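# Insert the steel peg fully into the block's hole

## Task

Push the steel peg completely down into the block's hole, keeping the block in place: should the block ever drift more than 1.5 cm from its starting spot, the attempt counts as 0.

## Robot and tools

Robot: two arms, left_arm and right_arm, each ending in a two-finger parallel gripper with a wrist camera. Base positions in the scene frame: left_arm (-0.040, +0.340, +0.048) m, right_arm (+0.037, -0.240, +0.004) m, both almost unrotated. Two fixed cameras, cam_high and cam_low (each 672x504), sit on a stand behind the arms. Loose objects can occasionally get nudged by outside forces.

Frames. Scene frame: origin at table-top height, midway between the nominal bases; +z up, +x away over the table, +y toward left_arm (arm names do not match image left/right). Each arm reports its hand pose, velocities and Hand target in its own base frame. Commanded offsets run along the axes of that arm's current Hand target. On the gripper, the fingers extend along +z and close along y. end_effector_position marks the spot between the pads, about 1 cm short of the tips. Reported poses can be a few cm off, more at long reach.

Command row: 14 numbers, each in [-1, 1]. The first 7 are left_arm (dx, dy, dz, rx, ry, rz, opening), the next 7 are right_arm in the same order. Always send all 14, even when one arm stays still. dx..rz are an offset, not a pose: they count from the Hand target at the start of the action or move. 1.0 means 0.6 m of travel or 180 degrees of turn. rx, ry, rz form one rotation vector. opening is absolute: +1 is fully open (0.094 m), -1 is shut. Sending 0 for an arm's six pose numbers re-requests its current Hand target. A 0 in the opening slot is also a real command (half open), so repeat the current opening to leave a gripper alone.

execute_actions: actions is a list of actions; each action is a table of up to 15 rows, one row per 1/30 s step. A table with fewer rows repeats its final row to fill 15 steps. Every row in an action counts from that action's starting Hand target, but each new action starts from the updated target, so repeating an offset moves the arm further. cameras is a list of names, ["all"], or []. When omitted, images appear only for an empty actions list. An unknown camera name voids the call.

move: target is a single 14-number row or a list of up to 15 rows. Every row in the list counts from the same starting Hand targets, not from the previous row. Grippers travel in straight lines that end together, lasting 0.5 s to 10 s, with no collision avoidance. speed is the top path speed in m/s (0.002 to 2.9, default 0.25), given as one value or one per target; turn rate is capped at twice that value in rad/s. blend, in metres, rounds the corners between listed targets; 0 means stop at each one. opening_speed sets how fast the opening changes, in units per second on the -1..+1 scale, minimum 0.2; use it for gentle closing. grip_force is the pad force limit in newtons, 10 to 50 (50 = full). It stays set until changed, and lower values close the fingers slowly. blocking=false returns after about 0.5 s while the motion continues. The result ends with a move: line giving the outcome (done, off_target, moving, held, fault) and any limits (paced = pose clipped, held = steps withheld). done means at rest within 10 mm and 2 degrees of the target. Neither done nor off_target says whether the arm is touching anything.

wait: seconds from 0 to 10; arms keep their last command, and a running move carries on. stop: brakes a running move to rest; faster moves need more room to stop. zoom_image: camera is cam_high or cam_low, and region is [x0, y0, x1, y1] in pixels of that camera's latest image, at most 504 by 504. finished_scene: pass the current scene number to end the scene. This is final, so call nothing after it.

Result lines: end_effector_position (m) and end_effector_quat_wxyz in the base frame. Hand target is the last commanded pose after clipping. Tool commands shows the current opening commands. grip_measured is the actual finger opening on the command scale; it reads a little wide when empty and up to about 0.064 narrow when squeezing a hard part. Joint positions run waist, shoulder, elbow, wrist pitch, wrist yaw, wrist roll, then the finger opening in m. Joint velocities read within noise when the arm is still. Joint torques include the arm's own weight, and the first three wrap at ±28 N m. Calls that ran actions also list end_effector_position at sampled steps. Joint ranges: waist -2.618 to 3.054, shoulder and elbow 0 to 3.142 (elbow straight at 2.901), wrist pitch and yaw ±1.571, wrist roll ±2.094.

Controller behaviour: commanded orientation is capped at 40 degrees from the measured one at each step. Grippers often come to rest a few cm short of the target because of friction and load; to close the gap, send the remaining distance as a new offset. An arm that hits something keeps pushing until it is commanded away; to release the push, set its target back beyond the gripper's current position. Grip force jumps to the limit once squeeze passes about 20 N. To release an object, command an opening clearly above grip_measured.

Avoid: shifting the block more than 1.5 cm; dropping the peg or releasing it while it is still moving; letting anything leave the table; fast impacts or hard pressing against fixed or heavy objects; any contact between the arms, grippers or wrist cameras (the clearance check does not guard the grippers); closing a gripper on the other arm's fingers; straining a camera cable; paths that pass near an arm's own base (go around it instead). Also avoid motor heat from long holds, stretched-out poses or pushing at unreachable targets: MOTOR HOT appears at 75 °C, at 90 °C the arm folds up and goes idle, and at 100 °C it collapses.

Each tool is called after ">>>" in YAML: its name, and indented under it one key for each argument.

## Session

>>> execute_actions:
  actions: []

Scene clock: 0.00 s.
left_arm: end_effector_position=(+0.3900, +0.0190, +0.1153) grip_measured=+1.000 end_effector_quat_wxyz=(+0.608, -0.069, +0.784, +0.108) | right_arm: end_effector_position=(+0.3860, -0.0417, +0.1181) grip_measured=+1.000 end_effector_quat_wxyz=(+0.592, +0.116, +0.786, -0.136)
Joint positions: left_arm=[-0.124 1.53 0.333 0.938 -0.376 -0.008 0.094] | right_arm=[0.092 1.491 0.36 0.837 0.447 0.051 0.094]
Joint velocities: within noise
Joint torques (N m): no reading
Heat: left arm: 38 °C; right arm: 44 °C.
Hand target: left_arm +0.3923, +0.0191, +0.1223; +0.616, -0.071, +0.778, +0.107 | right_arm +0.3884, -0.0419, +0.1264; +0.602, +0.119, +0.778, -0.135
Tool commands: left_gripper/opening=+1.0 right_gripper/opening=+1.0

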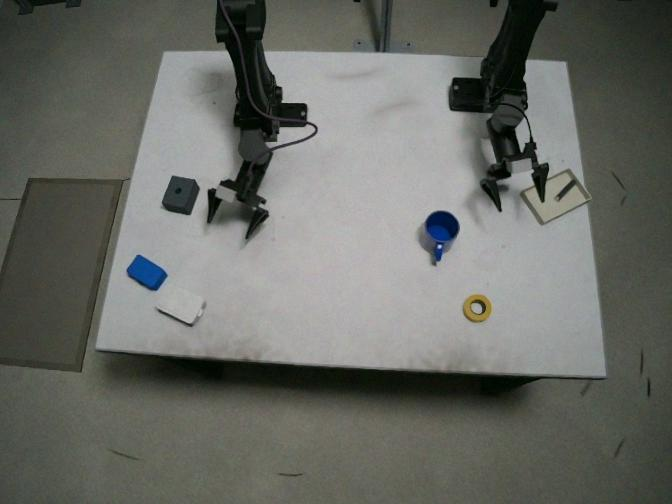

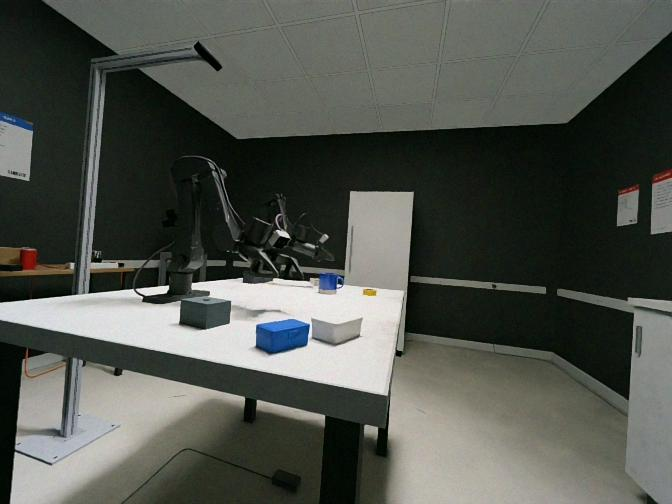

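>>> zoom_image:
  camera: "cam_high"
  region: [470, 130, 610, 235]

>>> zoom_image:
  camera: "cam_high"
  region: [140, 150, 280, 255]

>>> zoom_image:
  camera: "cam_high"
  region: [200, 40, 540, 295]

Scaled by 3.600 from the camera's 672x504 image, which has a finer 960x720 frame.

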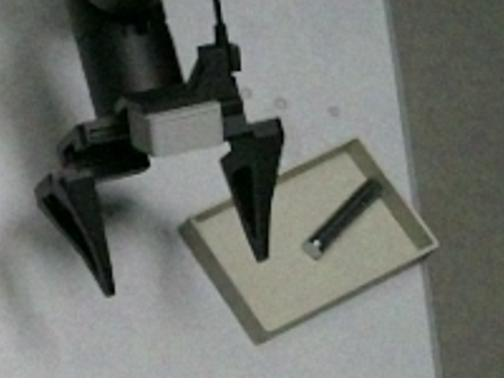

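Scaled by 3.600 from the camera's 672x504 image, which has a finer 960x720 frame.

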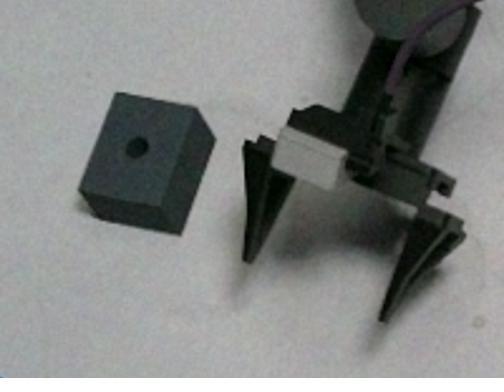

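Scaled by 1.482 from the camera's 672x504 image, which has a finer 960x720 frame.

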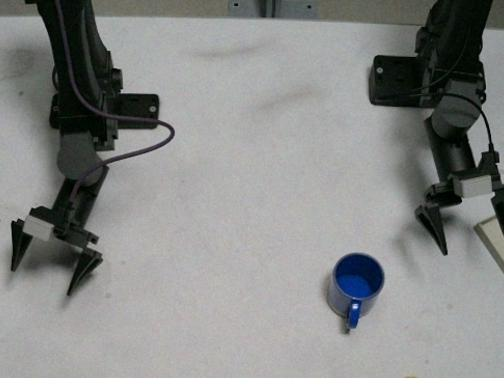

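>>> move:
  target: [0.017,0.252,0.03,0.238,0.375,0.259,0,0,0,0,0,0,0,1]
  cameras: ["cam_high"]
  speed: 0.5

>>> zoom_image:
  camera: "cam_high"
  region: [470, 130, 610, 235]

Scene clock: 45.23 s.
left_arm: end_effector_position=(+0.3671, +0.1684, +0.1185) grip_measured=+0.002 end_effector_quat_wxyz=(+0.003, +0.377, +0.926, -0.001) | right_arm: end_effector_position=(+0.3860, -0.0417, +0.1181) grip_measured=+1.000 end_effector_quat_wxyz=(+0.592, +0.116, +0.786, -0.136)
Joint positions: left_arm=[0.43 2.095 1.942 -1.415 0.006 1.204 0.047] | right_arm=[0.092 1.491 0.36 0.837 0.447 0.051 0.094]
Joint torques (N m): left_arm=[-0.2 -7.28 7.84 0.28 -0.05 0.08] | right_arm=[-0.03 -6.54 4.6 1.91 0.13 -0.01]
Heat: left arm: 39 °C; right arm: 45 °C.
Hand target: left_arm +0.3701, +0.1701, +0.1201; +0.000, +0.383, +0.924, +0.000 | right_arm +0.3884, -0.0419, +0.1264; +0.602, +0.119, +0.778, -0.135
Off the commanded pose: left_arm 0.004 m, 1 deg | right_arm 0.009 m, 1 deg.
move: done
Images, in order (width x height): cam_high 672x504.

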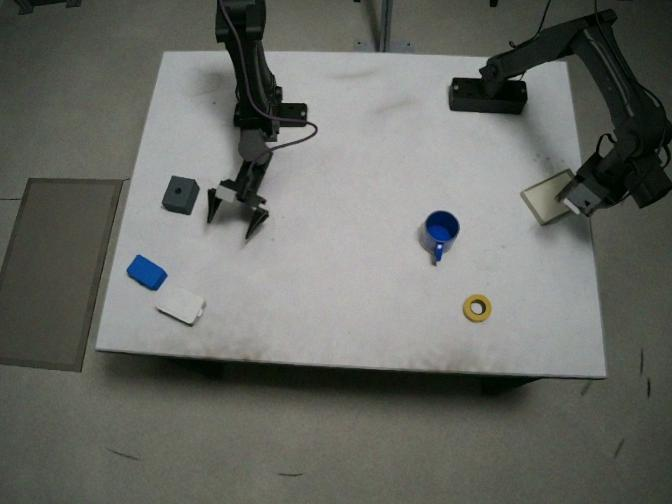

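Scaled by 3.600 from the camera's 672x504 image, which has a finer 960x720 frame.

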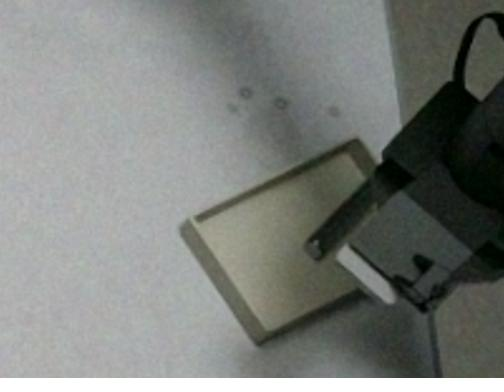

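>>> move:
  target: [0.157,-0.088,0.15,0,0,0,0,0,0,0,0,0,0,1]
  cameras: ["cam_high"]

>>> zoom_image:
  camera: "cam_high"
  region: [500, 130, 640, 235]

Scene clock: 85.73 s.
left_arm: end_effector_position=(+0.2647, +0.1995, +0.0219) grip_measured=+0.002 end_effector_quat_wxyz=(-0.011, +0.378, +0.926, -0.012) | right_arm: end_effector_position=(+0.3860, -0.0417, +0.1181) grip_measured=+1.000 end_effector_quat_wxyz=(+0.592, +0.116, +0.786, -0.136)
Joint positions: left_arm=[0.639 1.905 1.275 -0.975 -0.007 1.415 0.047] | right_arm=[0.092 1.491 0.36 0.837 0.447 0.051 0.094]
Joint torques (N m): left_arm=[-0.03 -9.43 3.88 0.49 0.06 0.1] | right_arm=[-0.02 -6.53 4.6 1.91 0.14 -0.01]
Heat: left arm: 39 °C; right arm: 44 °C.
Hand target: left_arm +0.2663, +0.1995, +0.0301; +0.000, +0.383, +0.924, +0.000 | right_arm +0.3884, -0.0419, +0.1264; +0.602, +0.119, +0.778, -0.135
Off the commanded pose: left_arm 0.008 m, 2 deg | right_arm 0.009 m, 1 deg.
move: done
Images, in order (width x height): cam_high 672x504.

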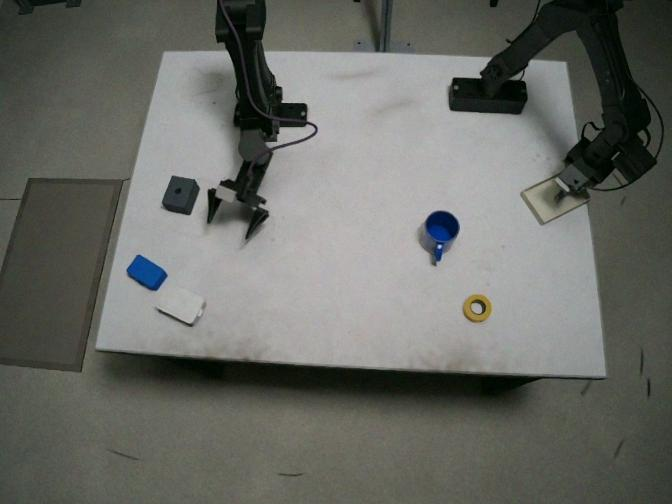

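Scaled by 3.600 from the camera's 672x504 image, which has a finer 960x720 frame.

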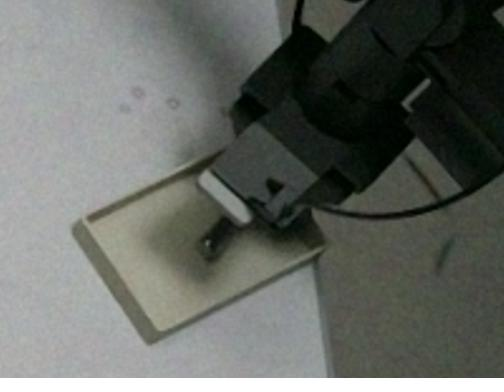

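>>> move:
  target:
    - [0,0,0.087,0,0,0,0,0,0,0,0,0,0,1]
    - [0,0,0.087,0,0,0,-1,0,0,0,0,0,0,1]
  speed: 0.1
  cameras: ["cam_high"]

>>> zoom_image:
  camera: "cam_high"
  region: [500, 130, 640, 235]

Scene clock: 91.00 s.
left_arm: end_effector_position=(+0.2687, +0.2025, -0.0155) grip_measured=-0.995 end_effector_quat_wxyz=(+0.001, +0.379, +0.925, +0.009) | right_arm: end_effector_position=(+0.3860, -0.0417, +0.1181) grip_measured=+1.000 end_effector_quat_wxyz=(+0.592, +0.116, +0.786, -0.136)
Joint positions: left_arm=[0.639 1.943 1.163 -0.774 -0.007 1.417 0] | right_arm=[0.092 1.491 0.36 0.837 0.447 0.051 0.094]
Joint torques (N m): left_arm=[0.01 -5.81 4 0.53 0.07 0.08] | right_arm=[-0.02 -6.54 4.63 1.92 0.13 -0.01]
Heat: left arm: 39 °C; right arm: 44 °C.
Hand target: left_arm +0.2664, +0.1995, -0.0220; +0.000, +0.383, +0.924, +0.000 | right_arm +0.3884, -0.0419, +0.1264; +0.602, +0.119, +0.778, -0.135
Off the commanded pose: left_arm 0.008 m, 1 deg | right_arm 0.009 m, 1 deg.
move: done
Images, in order (width x height): cam_high 672x504.

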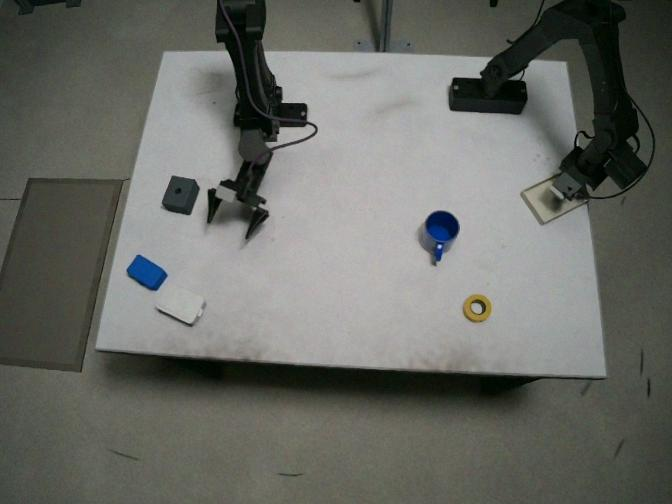

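Scaled by 3.600 from the camera's 672x504 image, which has a finer 960x720 frame.

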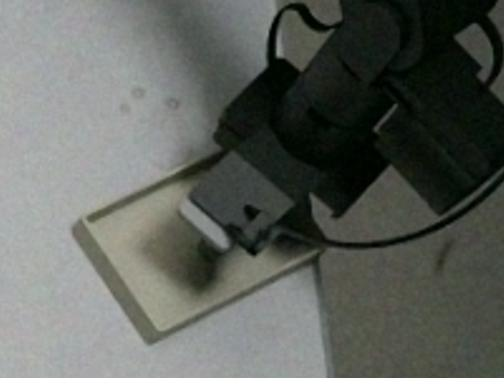

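>>> move:
  target:
    - [0,0,-0.02,0,0,0,0,0,0,0,0,0,0,1]
    - [0,-0.006,0.027,0,0,0,0,0,0,0,0,0,0,1]
    - [0,-0.006,0.027,0,0,0,-1,0,0,0,0,0,0,1]
  speed: 0.1

Scene clock: 95.70 s.
left_arm: end_effector_position=(+0.2663, +0.2016, -0.0315) grip_measured=-0.995 end_effector_quat_wxyz=(+0.001, +0.379, +0.925, +0.011) | right_arm: end_effector_position=(+0.3860, -0.0417, +0.1181) grip_measured=+1.000 end_effector_quat_wxyz=(+0.592, +0.116, +0.786, -0.136)
Joint positions: left_arm=[0.64 1.967 1.123 -0.708 -0.01 1.417 0] | right_arm=[0.092 1.491 0.36 0.837 0.447 0.051 0.094]
Joint torques (N m): left_arm=[-0.12 -5.85 3.71 0.53 0.09 0.05] | right_arm=[-0.03 -6.53 4.62 1.92 0.14 -0.02]
Heat: left arm: 38 °C; right arm: 44 °C.
Hand target: left_arm +0.2638, +0.1970, -0.0383; +0.000, +0.383, +0.924, +0.000 | right_arm +0.3884, -0.0419, +0.1264; +0.602, +0.119, +0.778, -0.135
Off the commanded pose: left_arm 0.008 m, 1 deg | right_arm 0.009 m, 1 deg.
move: done

>>> move:
  target: [0.17,0,-0.2,0,-0.22,0,0,0,0,0,0,0,0,1]
  cameras: ["cam_high"]

>>> zoom_image:
  camera: "cam_high"
  region: [500, 110, 640, 215]

Scene clock: 100.23 s.
left_arm: end_effector_position=(+0.1856, +0.2675, +0.0775) grip_measured=-0.002 end_effector_quat_wxyz=(+0.289, +0.343, +0.885, -0.124) | right_arm: end_effector_position=(+0.3860, -0.0417, +0.1181) grip_measured=+1.000 end_effector_quat_wxyz=(+0.592, +0.116, +0.786, -0.136)
Joint positions: left_arm=[1.261 2.037 1.533 -1.389 0.563 2.095 0.047] | right_arm=[0.092 1.491 0.36 0.837 0.447 0.051 0.094]
Joint torques (N m): left_arm=[-0.46 -6.42 6.99 -0.25 0.54 0.08] | right_arm=[-0.01 -6.54 4.62 1.91 0.14 -0.02]
Heat: left arm: 38 °C; right arm: 44 °C.
Hand target: left_arm +0.1916, +0.2691, +0.0818; +0.313, +0.361, +0.869, -0.129 | right_arm +0.3884, -0.0419, +0.1264; +0.602, +0.119, +0.778, -0.135
Off the commanded pose: left_arm 0.008 m, 4 deg | right_arm 0.009 m, 1 deg.
joint sent to its limit (left arm) — joint 6 (wrist roll), upper limit. The joint targets are off in orientation, not in position.
move: off_target (left_arm)
Images, in order (width x height): cam_high 672x504.

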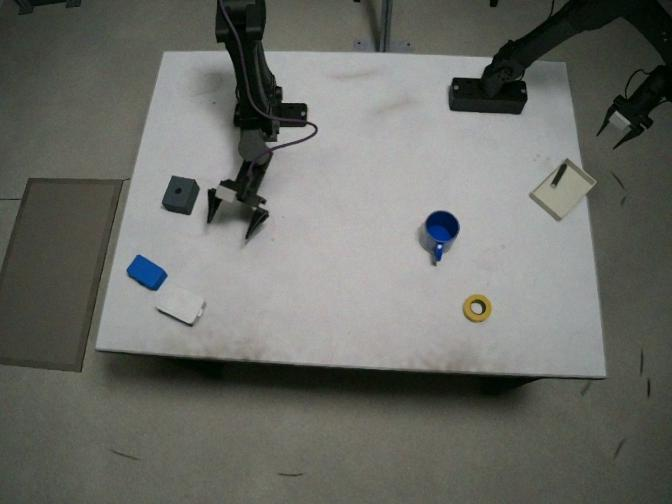

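Scaled by 3.600 from the camera's 672x504 image, which has a finer 960x720 frame.

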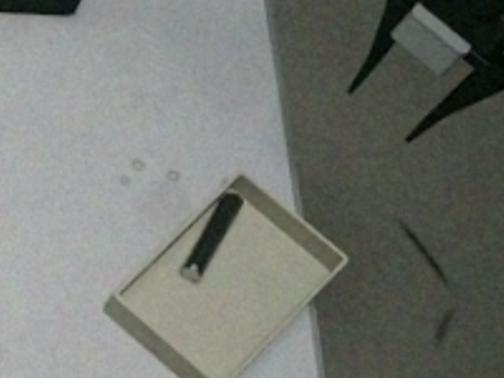

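>>> move:
  target: [-0.106,-0.0445,0.157,-0.030,0.218,-0.086,-0.3,0,0,0,0,0,0,1]
  cameras: ["cam_high"]

>>> zoom_image:
  camera: "cam_high"
  region: [500, 110, 640, 215]

Scene clock: 125.50 s.
left_arm: end_effector_position=(+0.2497, +0.1717, +0.0471) grip_measured=-0.298 end_effector_quat_wxyz=(-0.002, +0.255, +0.967, -0.009) | right_arm: end_effector_position=(+0.3860, -0.0417, +0.1181) grip_measured=+1.000 end_effector_quat_wxyz=(+0.592, +0.116, +0.786, -0.136)
Joint positions: left_arm=[0.604 1.755 1.19 -1.022 0.009 1.12 0.033] | right_arm=[0.092 1.491 0.36 0.837 0.447 0.051 0.094]
Joint torques (N m): left_arm=[-0.03 -6.68 4.67 0.48 -0.05 -0.11] | right_arm=[-0.03 -6.54 4.62 1.91 0.15 -0.01]
Heat: left arm: 38 °C; right arm: 44 °C.
Hand target: left_arm +0.2499, +0.1732, +0.0497; +0.001, +0.250, +0.968, -0.001 | right_arm +0.3884, -0.0419, +0.1264; +0.602, +0.119, +0.778, -0.135
Off the commanded pose: left_arm 0.003 m, 1 deg | right_arm 0.009 m, 1 deg.
move: done
Images, in order (width x height): cam_high 672x504.

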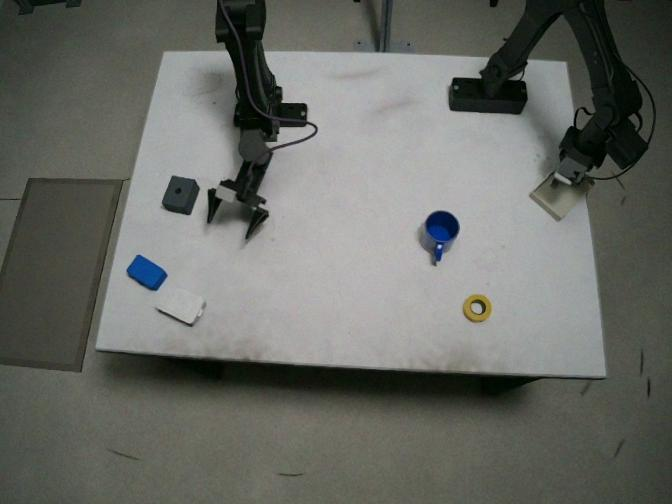

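Scaled by 3.600 from the camera's 672x504 image, which has a finer 960x720 frame.

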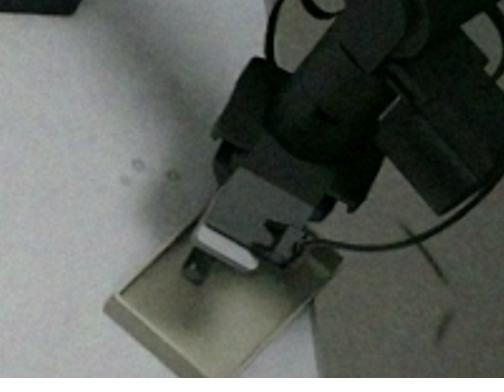

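>>> move:
  target: [0,0.002,0.149,0,0,0,-0.3,0,0,0,0,0,0,1]
  speed: 0.12
  cameras: ["cam_high"]

>>> zoom_image:
  camera: "cam_high"
  region: [520, 145, 600, 205]

Scene clock: 128.87 s.
left_arm: end_effector_position=(+0.2445, +0.1682, -0.0127) grip_measured=-0.298 end_effector_quat_wxyz=(-0.007, +0.255, +0.967, -0.014) | right_arm: end_effector_position=(+0.3860, -0.0417, +0.1181) grip_measured=+1.000 end_effector_quat_wxyz=(+0.592, +0.116, +0.786, -0.136)
Joint positions: left_arm=[0.604 1.845 1.04 -0.796 0.008 1.12 0.033] | right_arm=[0.092 1.491 0.36 0.837 0.447 0.051 0.094]
Joint torques (N m): left_arm=[0.03 -2.26 1.43 1.55 -0.05 -0.11] | right_arm=[-0.05 -6.53 4.62 1.92 0.13 -0.02]
Heat: left arm: 38 °C; right arm: 44 °C.
Hand target: left_arm +0.2504, +0.1739, -0.0398; +0.001, +0.250, +0.968, -0.001 | right_arm +0.3884, -0.0419, +0.1264; +0.602, +0.119, +0.778, -0.135
Off the commanded pose: left_arm 0.028 m, 2 deg | right_arm 0.009 m, 1 deg.
move: off_target (left_arm)
Images, in order (width x height): cam_high 672x504.

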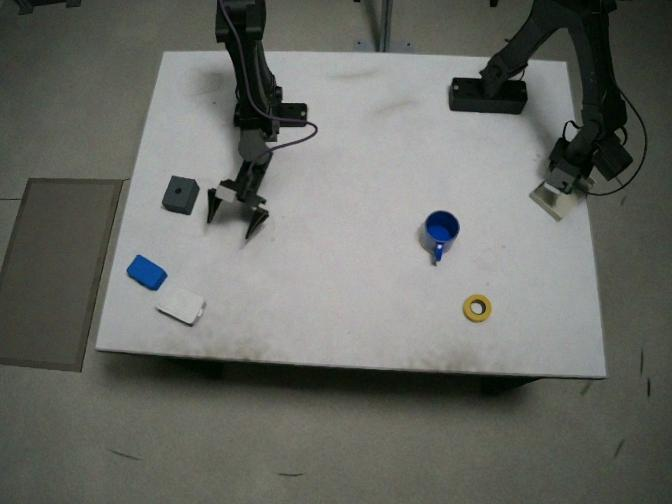

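Scaled by 6.300 from the camera's 672x504 image, which has a finer 960x720 frame.

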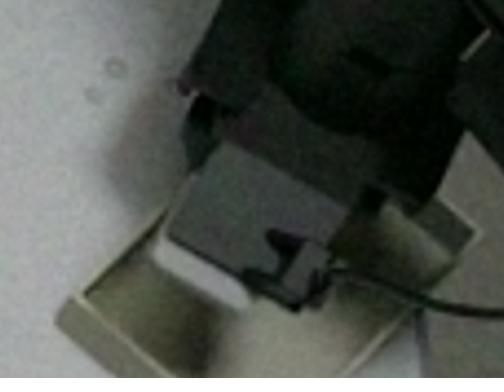

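>>> move:
  target: [0,0.012,-0.12,0,-0.2,0,-0.3,0,0,0,0,0,0,1]
  cameras: ["cam_high"]

>>> zoom_image:
  camera: "cam_high"
  region: [520, 145, 600, 205]

Scene clock: 143.63 s.
left_arm: end_effector_position=(+0.2534, +0.1853, +0.0235) grip_measured=-0.298 end_effector_quat_wxyz=(+0.286, +0.234, +0.926, -0.077) | right_arm: end_effector_position=(+0.3860, -0.0417, +0.1181) grip_measured=+1.000 end_effector_quat_wxyz=(+0.592, +0.116, +0.786, -0.136)
Joint positions: left_arm=[0.957 1.759 0.951 -0.692 0.598 1.431 0.033] | right_arm=[0.092 1.491 0.36 0.837 0.447 0.051 0.094]
Joint torques (N m): left_arm=[0.21 -7.39 4.12 0.39 0.62 0.08] | right_arm=[-0.03 -6.54 4.62 1.92 0.14 -0.02]
Heat: left arm: 38 °C; right arm: 44 °C.
Hand target: left_arm +0.2538, +0.1804, +0.0322; +0.300, +0.238, +0.921, -0.079 | right_arm +0.3884, -0.0419, +0.1264; +0.602, +0.119, +0.778, -0.135
Off the commanded pose: left_arm 0.010 m, 2 deg | right_arm 0.009 m, 1 deg.
move: done
Images, in order (width x height): cam_high 672x504.

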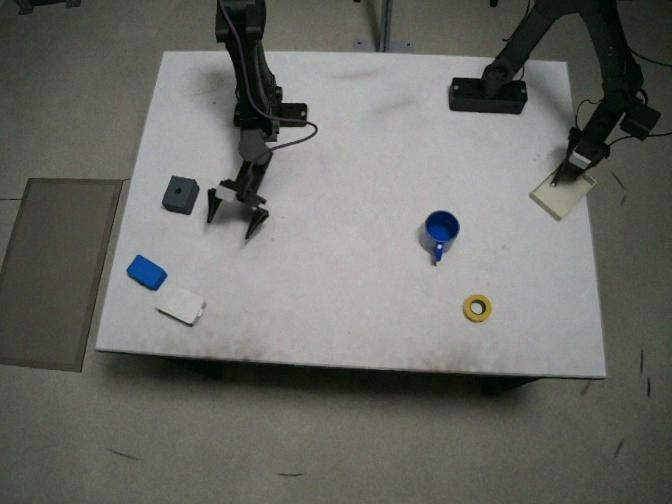

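Scaled by 6.300 from the camera's 672x504 image, which has a finer 960x720 frame.

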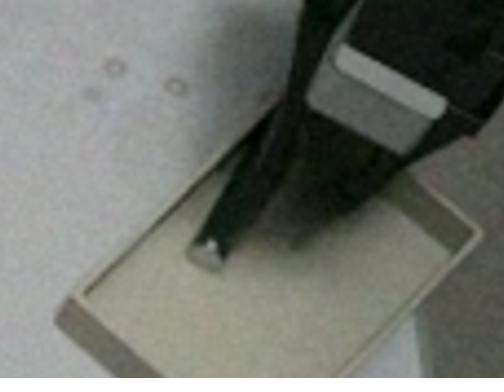

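>>> move:
  target: [0,0,0,0,0,0,0.3,0,0,0,0,0,0,1]
  cameras: ["cam_high"]

>>> zoom_image:
  camera: "cam_high"
  region: [530, 140, 600, 200]

Scene clock: 151.60 s.
left_arm: end_effector_position=(+0.2534, +0.1851, +0.0236) grip_measured=+0.298 end_effector_quat_wxyz=(+0.286, +0.234, +0.926, -0.077) | right_arm: end_effector_position=(+0.3860, -0.0417, +0.1181) grip_measured=+1.000 end_effector_quat_wxyz=(+0.592, +0.116, +0.786, -0.136)
Joint positions: left_arm=[0.957 1.759 0.951 -0.693 0.599 1.431 0.061] | right_arm=[0.092 1.491 0.36 0.837 0.447 0.051 0.094]
Joint torques (N m): left_arm=[0.21 -7.36 4.12 0.39 0.61 0.08] | right_arm=[-0.02 -6.54 4.6 1.91 0.14 -0.01]
Heat: left arm: 38 °C; right arm: 44 °C.
Hand target: left_arm +0.2538, +0.1803, +0.0322; +0.300, +0.237, +0.921, -0.079 | right_arm +0.3884, -0.0419, +0.1264; +0.602, +0.119, +0.778, -0.135
Off the commanded pose: left_arm 0.010 m, 2 deg | right_arm 0.009 m, 1 deg.
move: done
Images, in order (width x height): cam_high 672x504.

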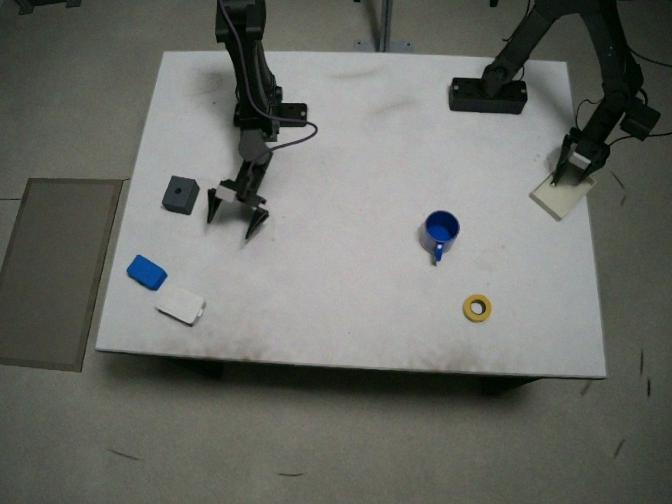

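Scaled by 7.200 from the camera's 672x504 image, which has a finer 960x720 frame.

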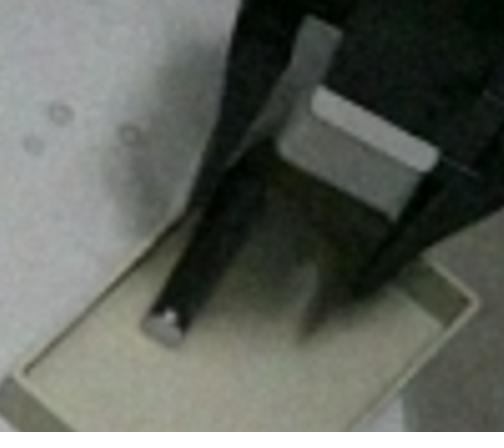

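>>> move:
  target:
    - [-0.008,-0.016,0,0,0.2007,0,-0.6,0,0,0,0,0,0,1]
    - [0.065,-0.016,0.099,0,0.2007,0,-0.6,0,0,0,0,0,0,1]
  speed: 0.12
  cameras: ["cam_high"]

>>> zoom_image:
  camera: "cam_high"
  region: [530, 140, 600, 200]

Scene clock: 169.13 s.
left_arm: end_effector_position=(+0.2497, +0.1691, -0.0320) grip_measured=-0.598 end_effector_quat_wxyz=(-0.004, +0.253, +0.967, -0.006) | right_arm: end_effector_position=(+0.3860, -0.0417, +0.1181) grip_measured=+1.000 end_effector_quat_wxyz=(+0.592, +0.116, +0.786, -0.136)
Joint positions: left_arm=[0.594 1.891 1.011 -0.705 0.003 1.106 0.019] | right_arm=[0.092 1.491 0.36 0.837 0.447 0.051 0.094]
Joint torques (N m): left_arm=[-0.29 -5.11 3.49 0.77 -0.03 -0.11] | right_arm=[-0.02 -6.56 4.62 1.91 0.14 -0.02]
Heat: left arm: 38 °C; right arm: 44 °C.
Hand target: left_arm +0.2521, +0.1701, -0.0387; -0.001, +0.250, +0.968, -0.001 | right_arm +0.3884, -0.0419, +0.1264; +0.602, +0.119, +0.778, -0.135
Off the commanded pose: left_arm 0.007 m, 1 deg | right_arm 0.009 m, 1 deg.
move: done
Images, in order (width x height): cam_high 672x504.

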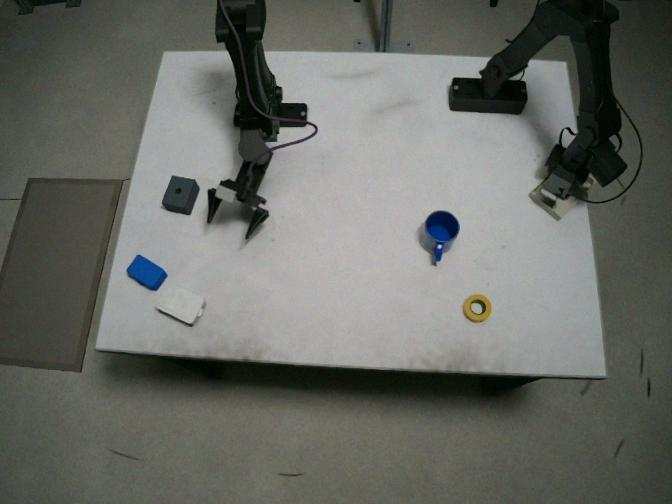

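Scaled by 7.200 from the camera's 672x504 image, which has a finer 960x720 frame.

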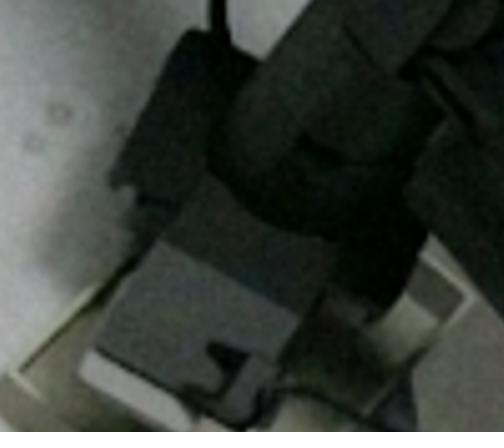

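Reached depth. Close, then lift.

>>> move:
  target: [0,0,0,0,0,0,-1,0,0,0,0,0,0,1]
  opening_speed: 0.6

Scene clock: 171.27 s.
left_arm: end_effector_position=(+0.2508, +0.1701, -0.0320) grip_measured=-0.691 end_effector_quat_wxyz=(-0.002, +0.253, +0.967, -0.004) | right_arm: end_effector_position=(+0.3860, -0.0417, +0.1181) grip_measured=+1.000 end_effector_quat_wxyz=(+0.592, +0.116, +0.786, -0.136)
Joint positions: left_arm=[0.594 1.891 1.011 -0.699 0.002 1.105 0.015] | right_arm=[0.092 1.491 0.36 0.837 0.447 0.051 0.094]
Joint torques (N m): left_arm=[-0.28 -5.11 3.49 0.73 -0.02 -0.11] | right_arm=[-0.02 -6.53 4.6 1.91 0.15 -0.01]
Heat: left arm: 38 °C; right arm: 44 °C.
Hand target: left_arm +0.2522, +0.1702, -0.0387; -0.001, +0.250, +0.968, -0.001 | right_arm +0.3884, -0.0419, +0.1264; +0.602, +0.119, +0.778, -0.135
Off the commanded pose: left_arm 0.007 m, 0 deg | right_arm 0.009 m, 1 deg.
move: done

>>> move:
  target:
    - [0,0,-0.2,0,0,0,-1,0,0,0,0,0,0,1]
    - [-0.361,-0.6,-0.43,0,0,-0.494,-1,0,0,0,0,0,0,1]
  speed: [0.15,0.4]
  blend: [0.02,0]
  cameras: ["cam_high"]

>>> zoom_image:
  camera: "cam_high"
  region: [330, 80, 470, 200]

Scene clock: 178.90 s.
left_arm: end_effector_position=(+0.2627, -0.2502, +0.2137) grip_measured=-0.691 end_effector_quat_wxyz=(+0.012, -0.492, +0.868, -0.068) | right_arm: end_effector_position=(+0.3860, -0.0417, +0.1181) grip_measured=+1.000 end_effector_quat_wxyz=(+0.592, +0.116, +0.786, -0.136)
Joint positions: left_arm=[-0.755 1.851 1.974 -1.557 0.017 -1.788 0.015] | right_arm=[0.092 1.491 0.36 0.837 0.447 0.051 0.094]
Joint torques (N m): left_arm=[0.28 -5.94 7.92 0.51 -0.14 -0.12] | right_arm=[-0.05 -6.53 4.62 1.91 0.14 -0.01]
Heat: left arm: 38 °C; right arm: 44 °C.
Hand target: left_arm +0.2676, -0.2492, +0.2199; -0.001, -0.500, +0.866, +0.000 | right_arm +0.3884, -0.0419, +0.1264; +0.602, +0.119, +0.778, -0.135
Off the commanded pose: left_arm 0.008 m, 8 deg | right_arm 0.009 m, 1 deg.
joint sent to its limit (left arm) — joint 4 (wrist pitch), lower limit. The joint targets are off in orientation, not in position.
move: off_target (left_arm)
Images, in order (width x height): cam_high 672x504.

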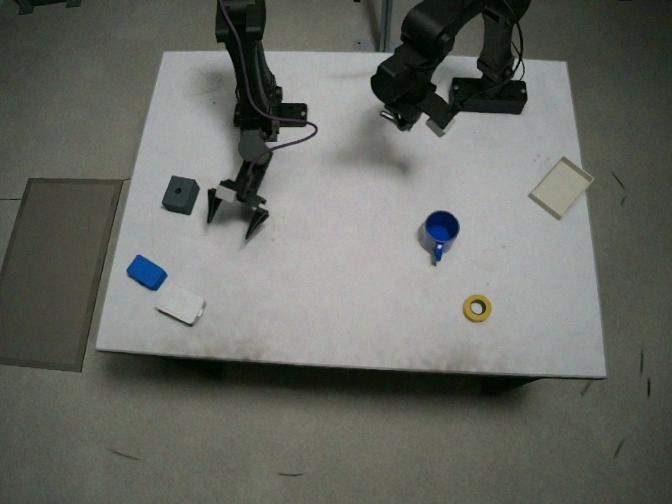

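Scaled by 3.600 from the camera's 672x504 image, which has a finer 960x720 frame.

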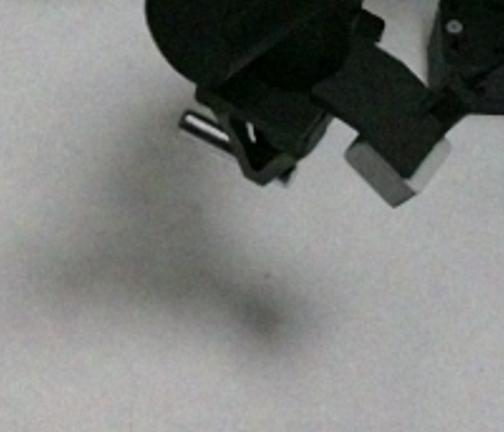

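>>> move:
  target: [-0.2435,-0.0777,0.083,0,0,0.028,-1,-0.066,0.487,-0.478,-0.414,-0.0795,-0.0319,0.2]
  speed: 0.3
  cameras: ["cam_high"]

>>> zoom_image:
  camera: "cam_high"
  region: [350, 100, 490, 220]

Scene clock: 195.87 s.
left_arm: end_effector_position=(+0.3766, -0.1473, +0.1643) grip_measured=-0.691 end_effector_quat_wxyz=(+0.008, -0.465, +0.885, -0.020) | right_arm: end_effector_position=(+0.2410, +0.3239, +0.2014) grip_measured=+0.203 end_effector_quat_wxyz=(+0.620, -0.318, +0.646, +0.311)
Joint positions: left_arm=[-0.369 2.091 2.119 -1.558 0.014 -1.337 0.015] | right_arm=[0.933 1.352 0.396 0.918 0.01 0.008 0.057]
Joint torques (N m): left_arm=[0.05 -7.66 7.99 0.36 -0.11 0.09] | right_arm=[0.49 -3.96 6.5 2.19 -0.12 -0.09]
Heat: left arm: 39 °C; right arm: 45 °C.
Hand target: left_arm +0.3811, -0.1462, +0.1700; -0.001, -0.461, +0.887, -0.001 | right_arm +0.2406, +0.3318, +0.2138; +0.630, -0.321, +0.630, +0.321
Off the commanded pose: left_arm 0.007 m, 3 deg | right_arm 0.015 m, 2 deg.
joint sent to its limit (left arm) — joint 4 (wrist pitch), lower limit. The joint targets are off in orientation, not in position.
move: off_target (left_arm, right_arm)
Images, in order (width x height): cam_high 672x504.

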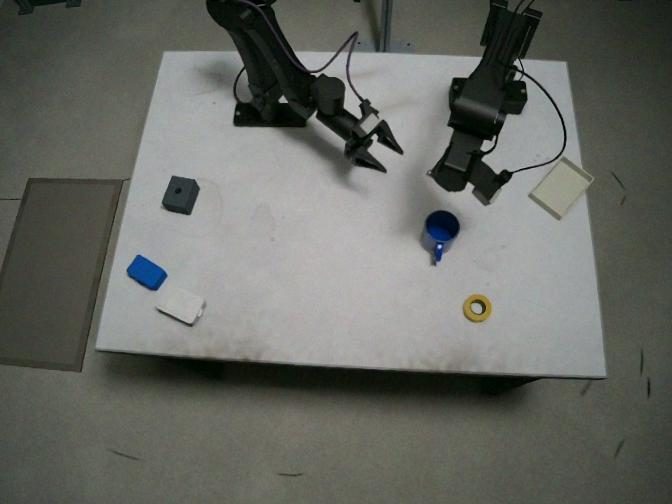

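Scaled by 3.600 from the camera's 672x504 image, which has a finer 960x720 frame.

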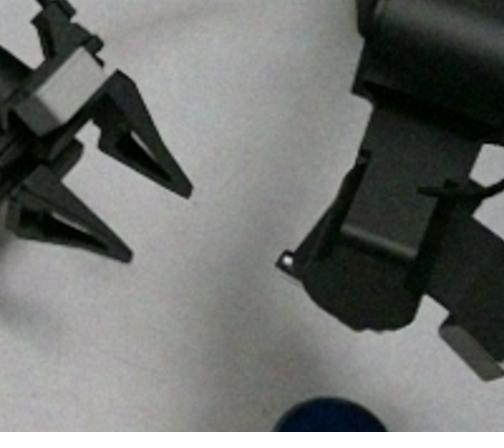

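>>> wait:
  seconds: 0
  cameras: ["all"]

>>> zoom_image:
  camera: "cam_low"
  region: [220, 190, 340, 290]

Scene clock: 204.20 s.
left_arm: end_effector_position=(+0.3766, -0.1473, +0.1643) grip_measured=-0.691 end_effector_quat_wxyz=(+0.008, -0.465, +0.885, -0.020) | right_arm: end_effector_position=(+0.2409, +0.3239, +0.2016) grip_measured=+0.203 end_effector_quat_wxyz=(+0.620, -0.318, +0.646, +0.311)
Joint positions: left_arm=[-0.369 2.091 2.119 -1.558 0.014 -1.337 0.015] | right_arm=[0.933 1.352 0.396 0.919 0.009 0.008 0.057]
Joint torques (N m): left_arm=[0.05 -7.66 8.01 0.36 -0.11 0.08] | right_arm=[0.47 -3.93 6.52 2.2 -0.12 -0.09]
Heat: left arm: 40 °C; right arm: 46 °C.
Hand target: left_arm +0.3811, -0.1462, +0.1700; -0.001, -0.461, +0.887, -0.001 | right_arm +0.2406, +0.3318, +0.2139; +0.630, -0.321, +0.630, +0.321
Tool commands: left_gripper/opening=-1.0 right_gripper/opening=+0.2
Off the commanded pose: left_arm 0.007 m, 3 deg | right_arm 0.015 m, 2 deg.

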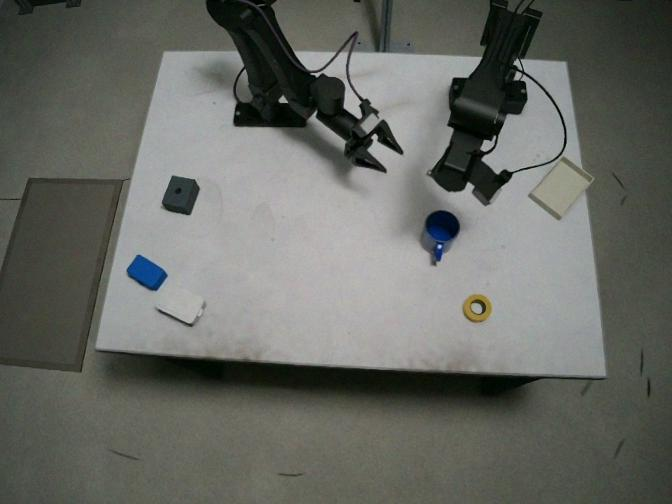

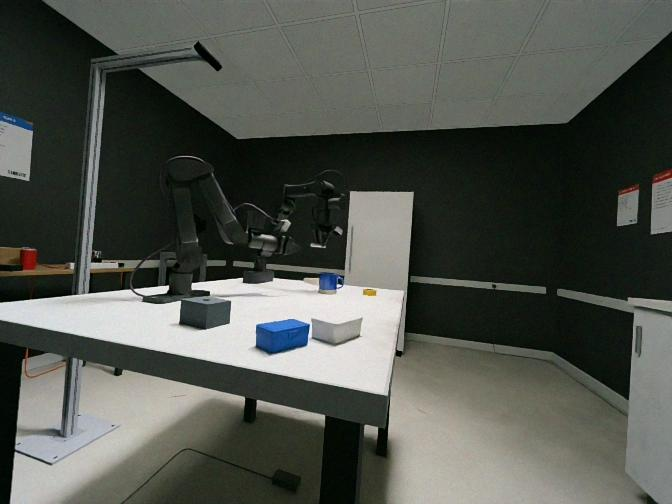

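Scaled by 4.200 from the camera's 672x504 image, which has a finer 960x720 frame.

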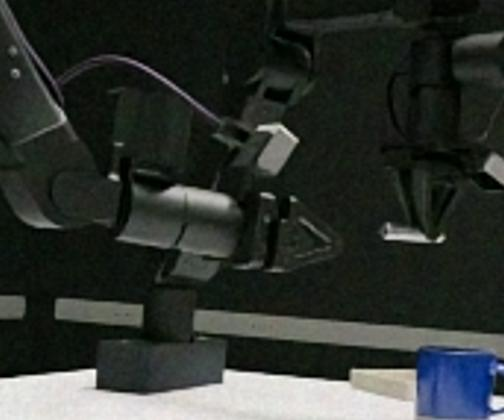

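>>> move:
  target: [0,0,0,0,0,0,-1,-0.015,0.037,0.03,0,0,0,0.2]
  speed: 0.15
  cameras: ["all"]

>>> zoom_image:
  camera: "cam_low"
  region: [270, 210, 340, 270]

>>> zoom_image:
  camera: "cam_high"
  region: [360, 110, 460, 195]

Scene clock: 213.70 s.
left_arm: end_effector_position=(+0.3766, -0.1473, +0.1643) grip_measured=-0.691 end_effector_quat_wxyz=(+0.008, -0.465, +0.885, -0.020) | right_arm: end_effector_position=(+0.2326, +0.3531, +0.2162) grip_measured=+0.203 end_effector_quat_wxyz=(+0.625, -0.320, +0.637, +0.319)
Joint positions: left_arm=[-0.369 2.091 2.119 -1.558 0.014 -1.337 0.015] | right_arm=[1.022 1.406 0.484 0.906 0.085 0.007 0.057]
Joint torques (N m): left_arm=[0.06 -7.69 8.01 0.36 -0.11 0.08] | right_arm=[0.54 -4.59 6.53 2 0.01 -0.08]
Heat: left arm: 41 °C; right arm: 47 °C.
Hand target: left_arm +0.3811, -0.1462, +0.1700; -0.001, -0.461, +0.887, -0.001 | right_arm +0.2331, +0.3594, +0.2229; +0.630, -0.321, +0.630, +0.322
Off the commanded pose: left_arm 0.007 m, 3 deg | right_arm 0.009 m, 1 deg.
joint sent to its limit (left arm) — joint 4 (wrist pitch), lower limit. The joint targets are off in orientation, not in position.
move: off_target (left_arm)

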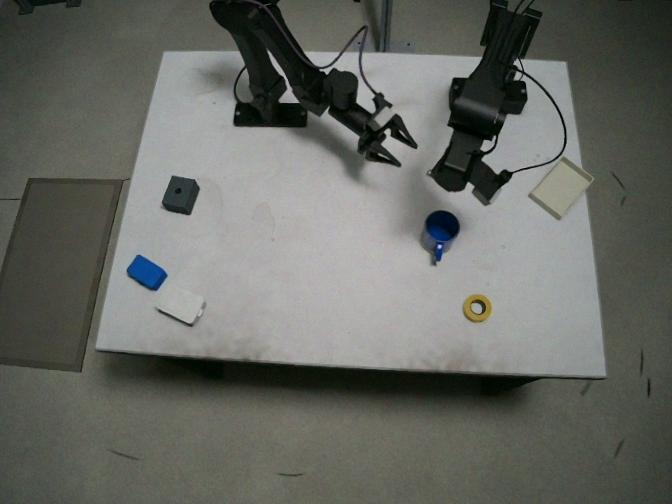

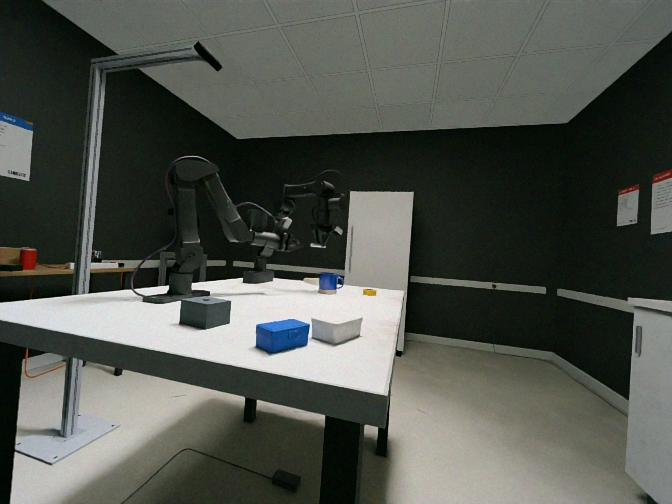

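Scaled by 7.200 from the camera's 672x504 image, which has a finer 960x720 frame.

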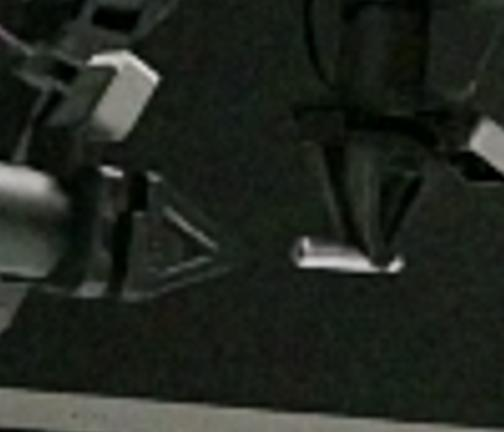

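Scaled by 5.040 from the camera's 672x504 image, which has a finer 960x720 frame.

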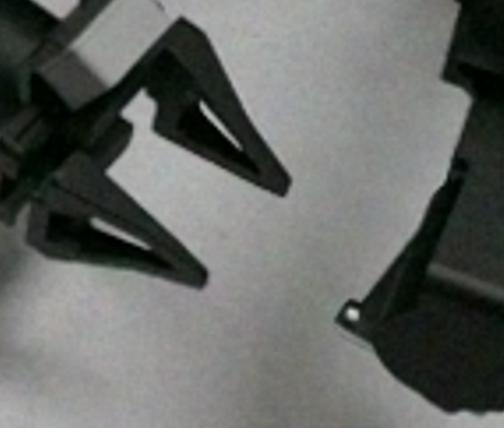

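>>> move:
  target: [0,0,0,0,0,0,-1,-0.001,0,0.127,0,0,0,0.2]
  speed: 0.1
  cameras: ["all"]

>>> zoom_image:
  camera: "cam_low"
  region: [270, 210, 340, 270]

>>> zoom_image:
  camera: "cam_high"
  region: [380, 130, 480, 215]

Scene clock: 218.97 s.
left_arm: end_effector_position=(+0.3766, -0.1473, +0.1643) grip_measured=-0.691 end_effector_quat_wxyz=(+0.008, -0.465, +0.885, -0.020) | right_arm: end_effector_position=(+0.2730, +0.4167, +0.2195) grip_measured=+0.203 end_effector_quat_wxyz=(+0.626, -0.320, +0.636, +0.320)
Joint positions: left_arm=[-0.369 2.091 2.119 -1.558 0.014 -1.337 0.015] | right_arm=[1.017 1.69 0.772 0.905 0.079 0.007 0.057]
Joint torques (N m): left_arm=[0.03 -7.68 7.99 0.37 -0.11 0.07] | right_arm=[-0.68 -7.35 6.65 1.98 -0.13 -0.08]
Heat: left arm: 41 °C; right arm: 47 °C.
Hand target: left_arm +0.3811, -0.1462, +0.1700; -0.001, -0.461, +0.887, -0.001 | right_arm +0.2778, +0.4212, +0.2235; +0.630, -0.321, +0.630, +0.322
Off the commanded pose: left_arm 0.007 m, 3 deg | right_arm 0.008 m, 1 deg.
joint sent to its limit (left arm) — joint 4 (wrist pitch), lower limit. The joint targets are off in orientation, not in position.
move: off_target (left_arm)

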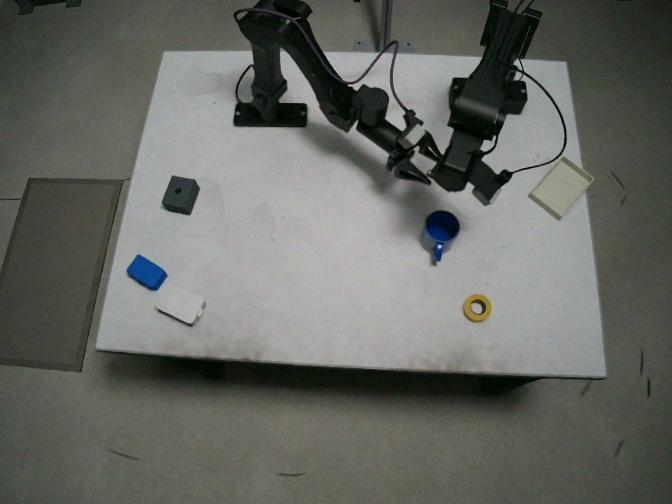

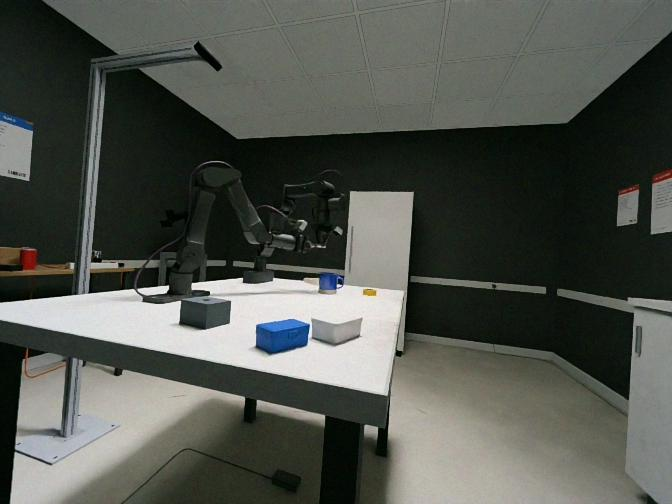

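Scaled by 7.200 from the camera's 672x504 image, which has a finer 960x720 frame.

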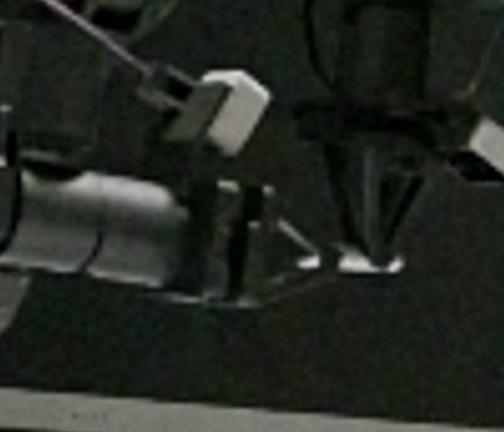

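Scaled by 5.040 from the camera's 672x504 image, which has a finer 960x720 frame.

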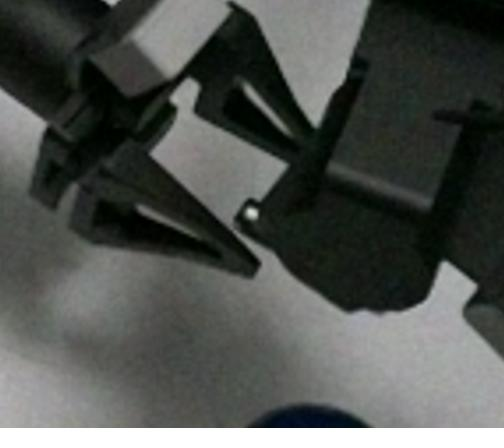

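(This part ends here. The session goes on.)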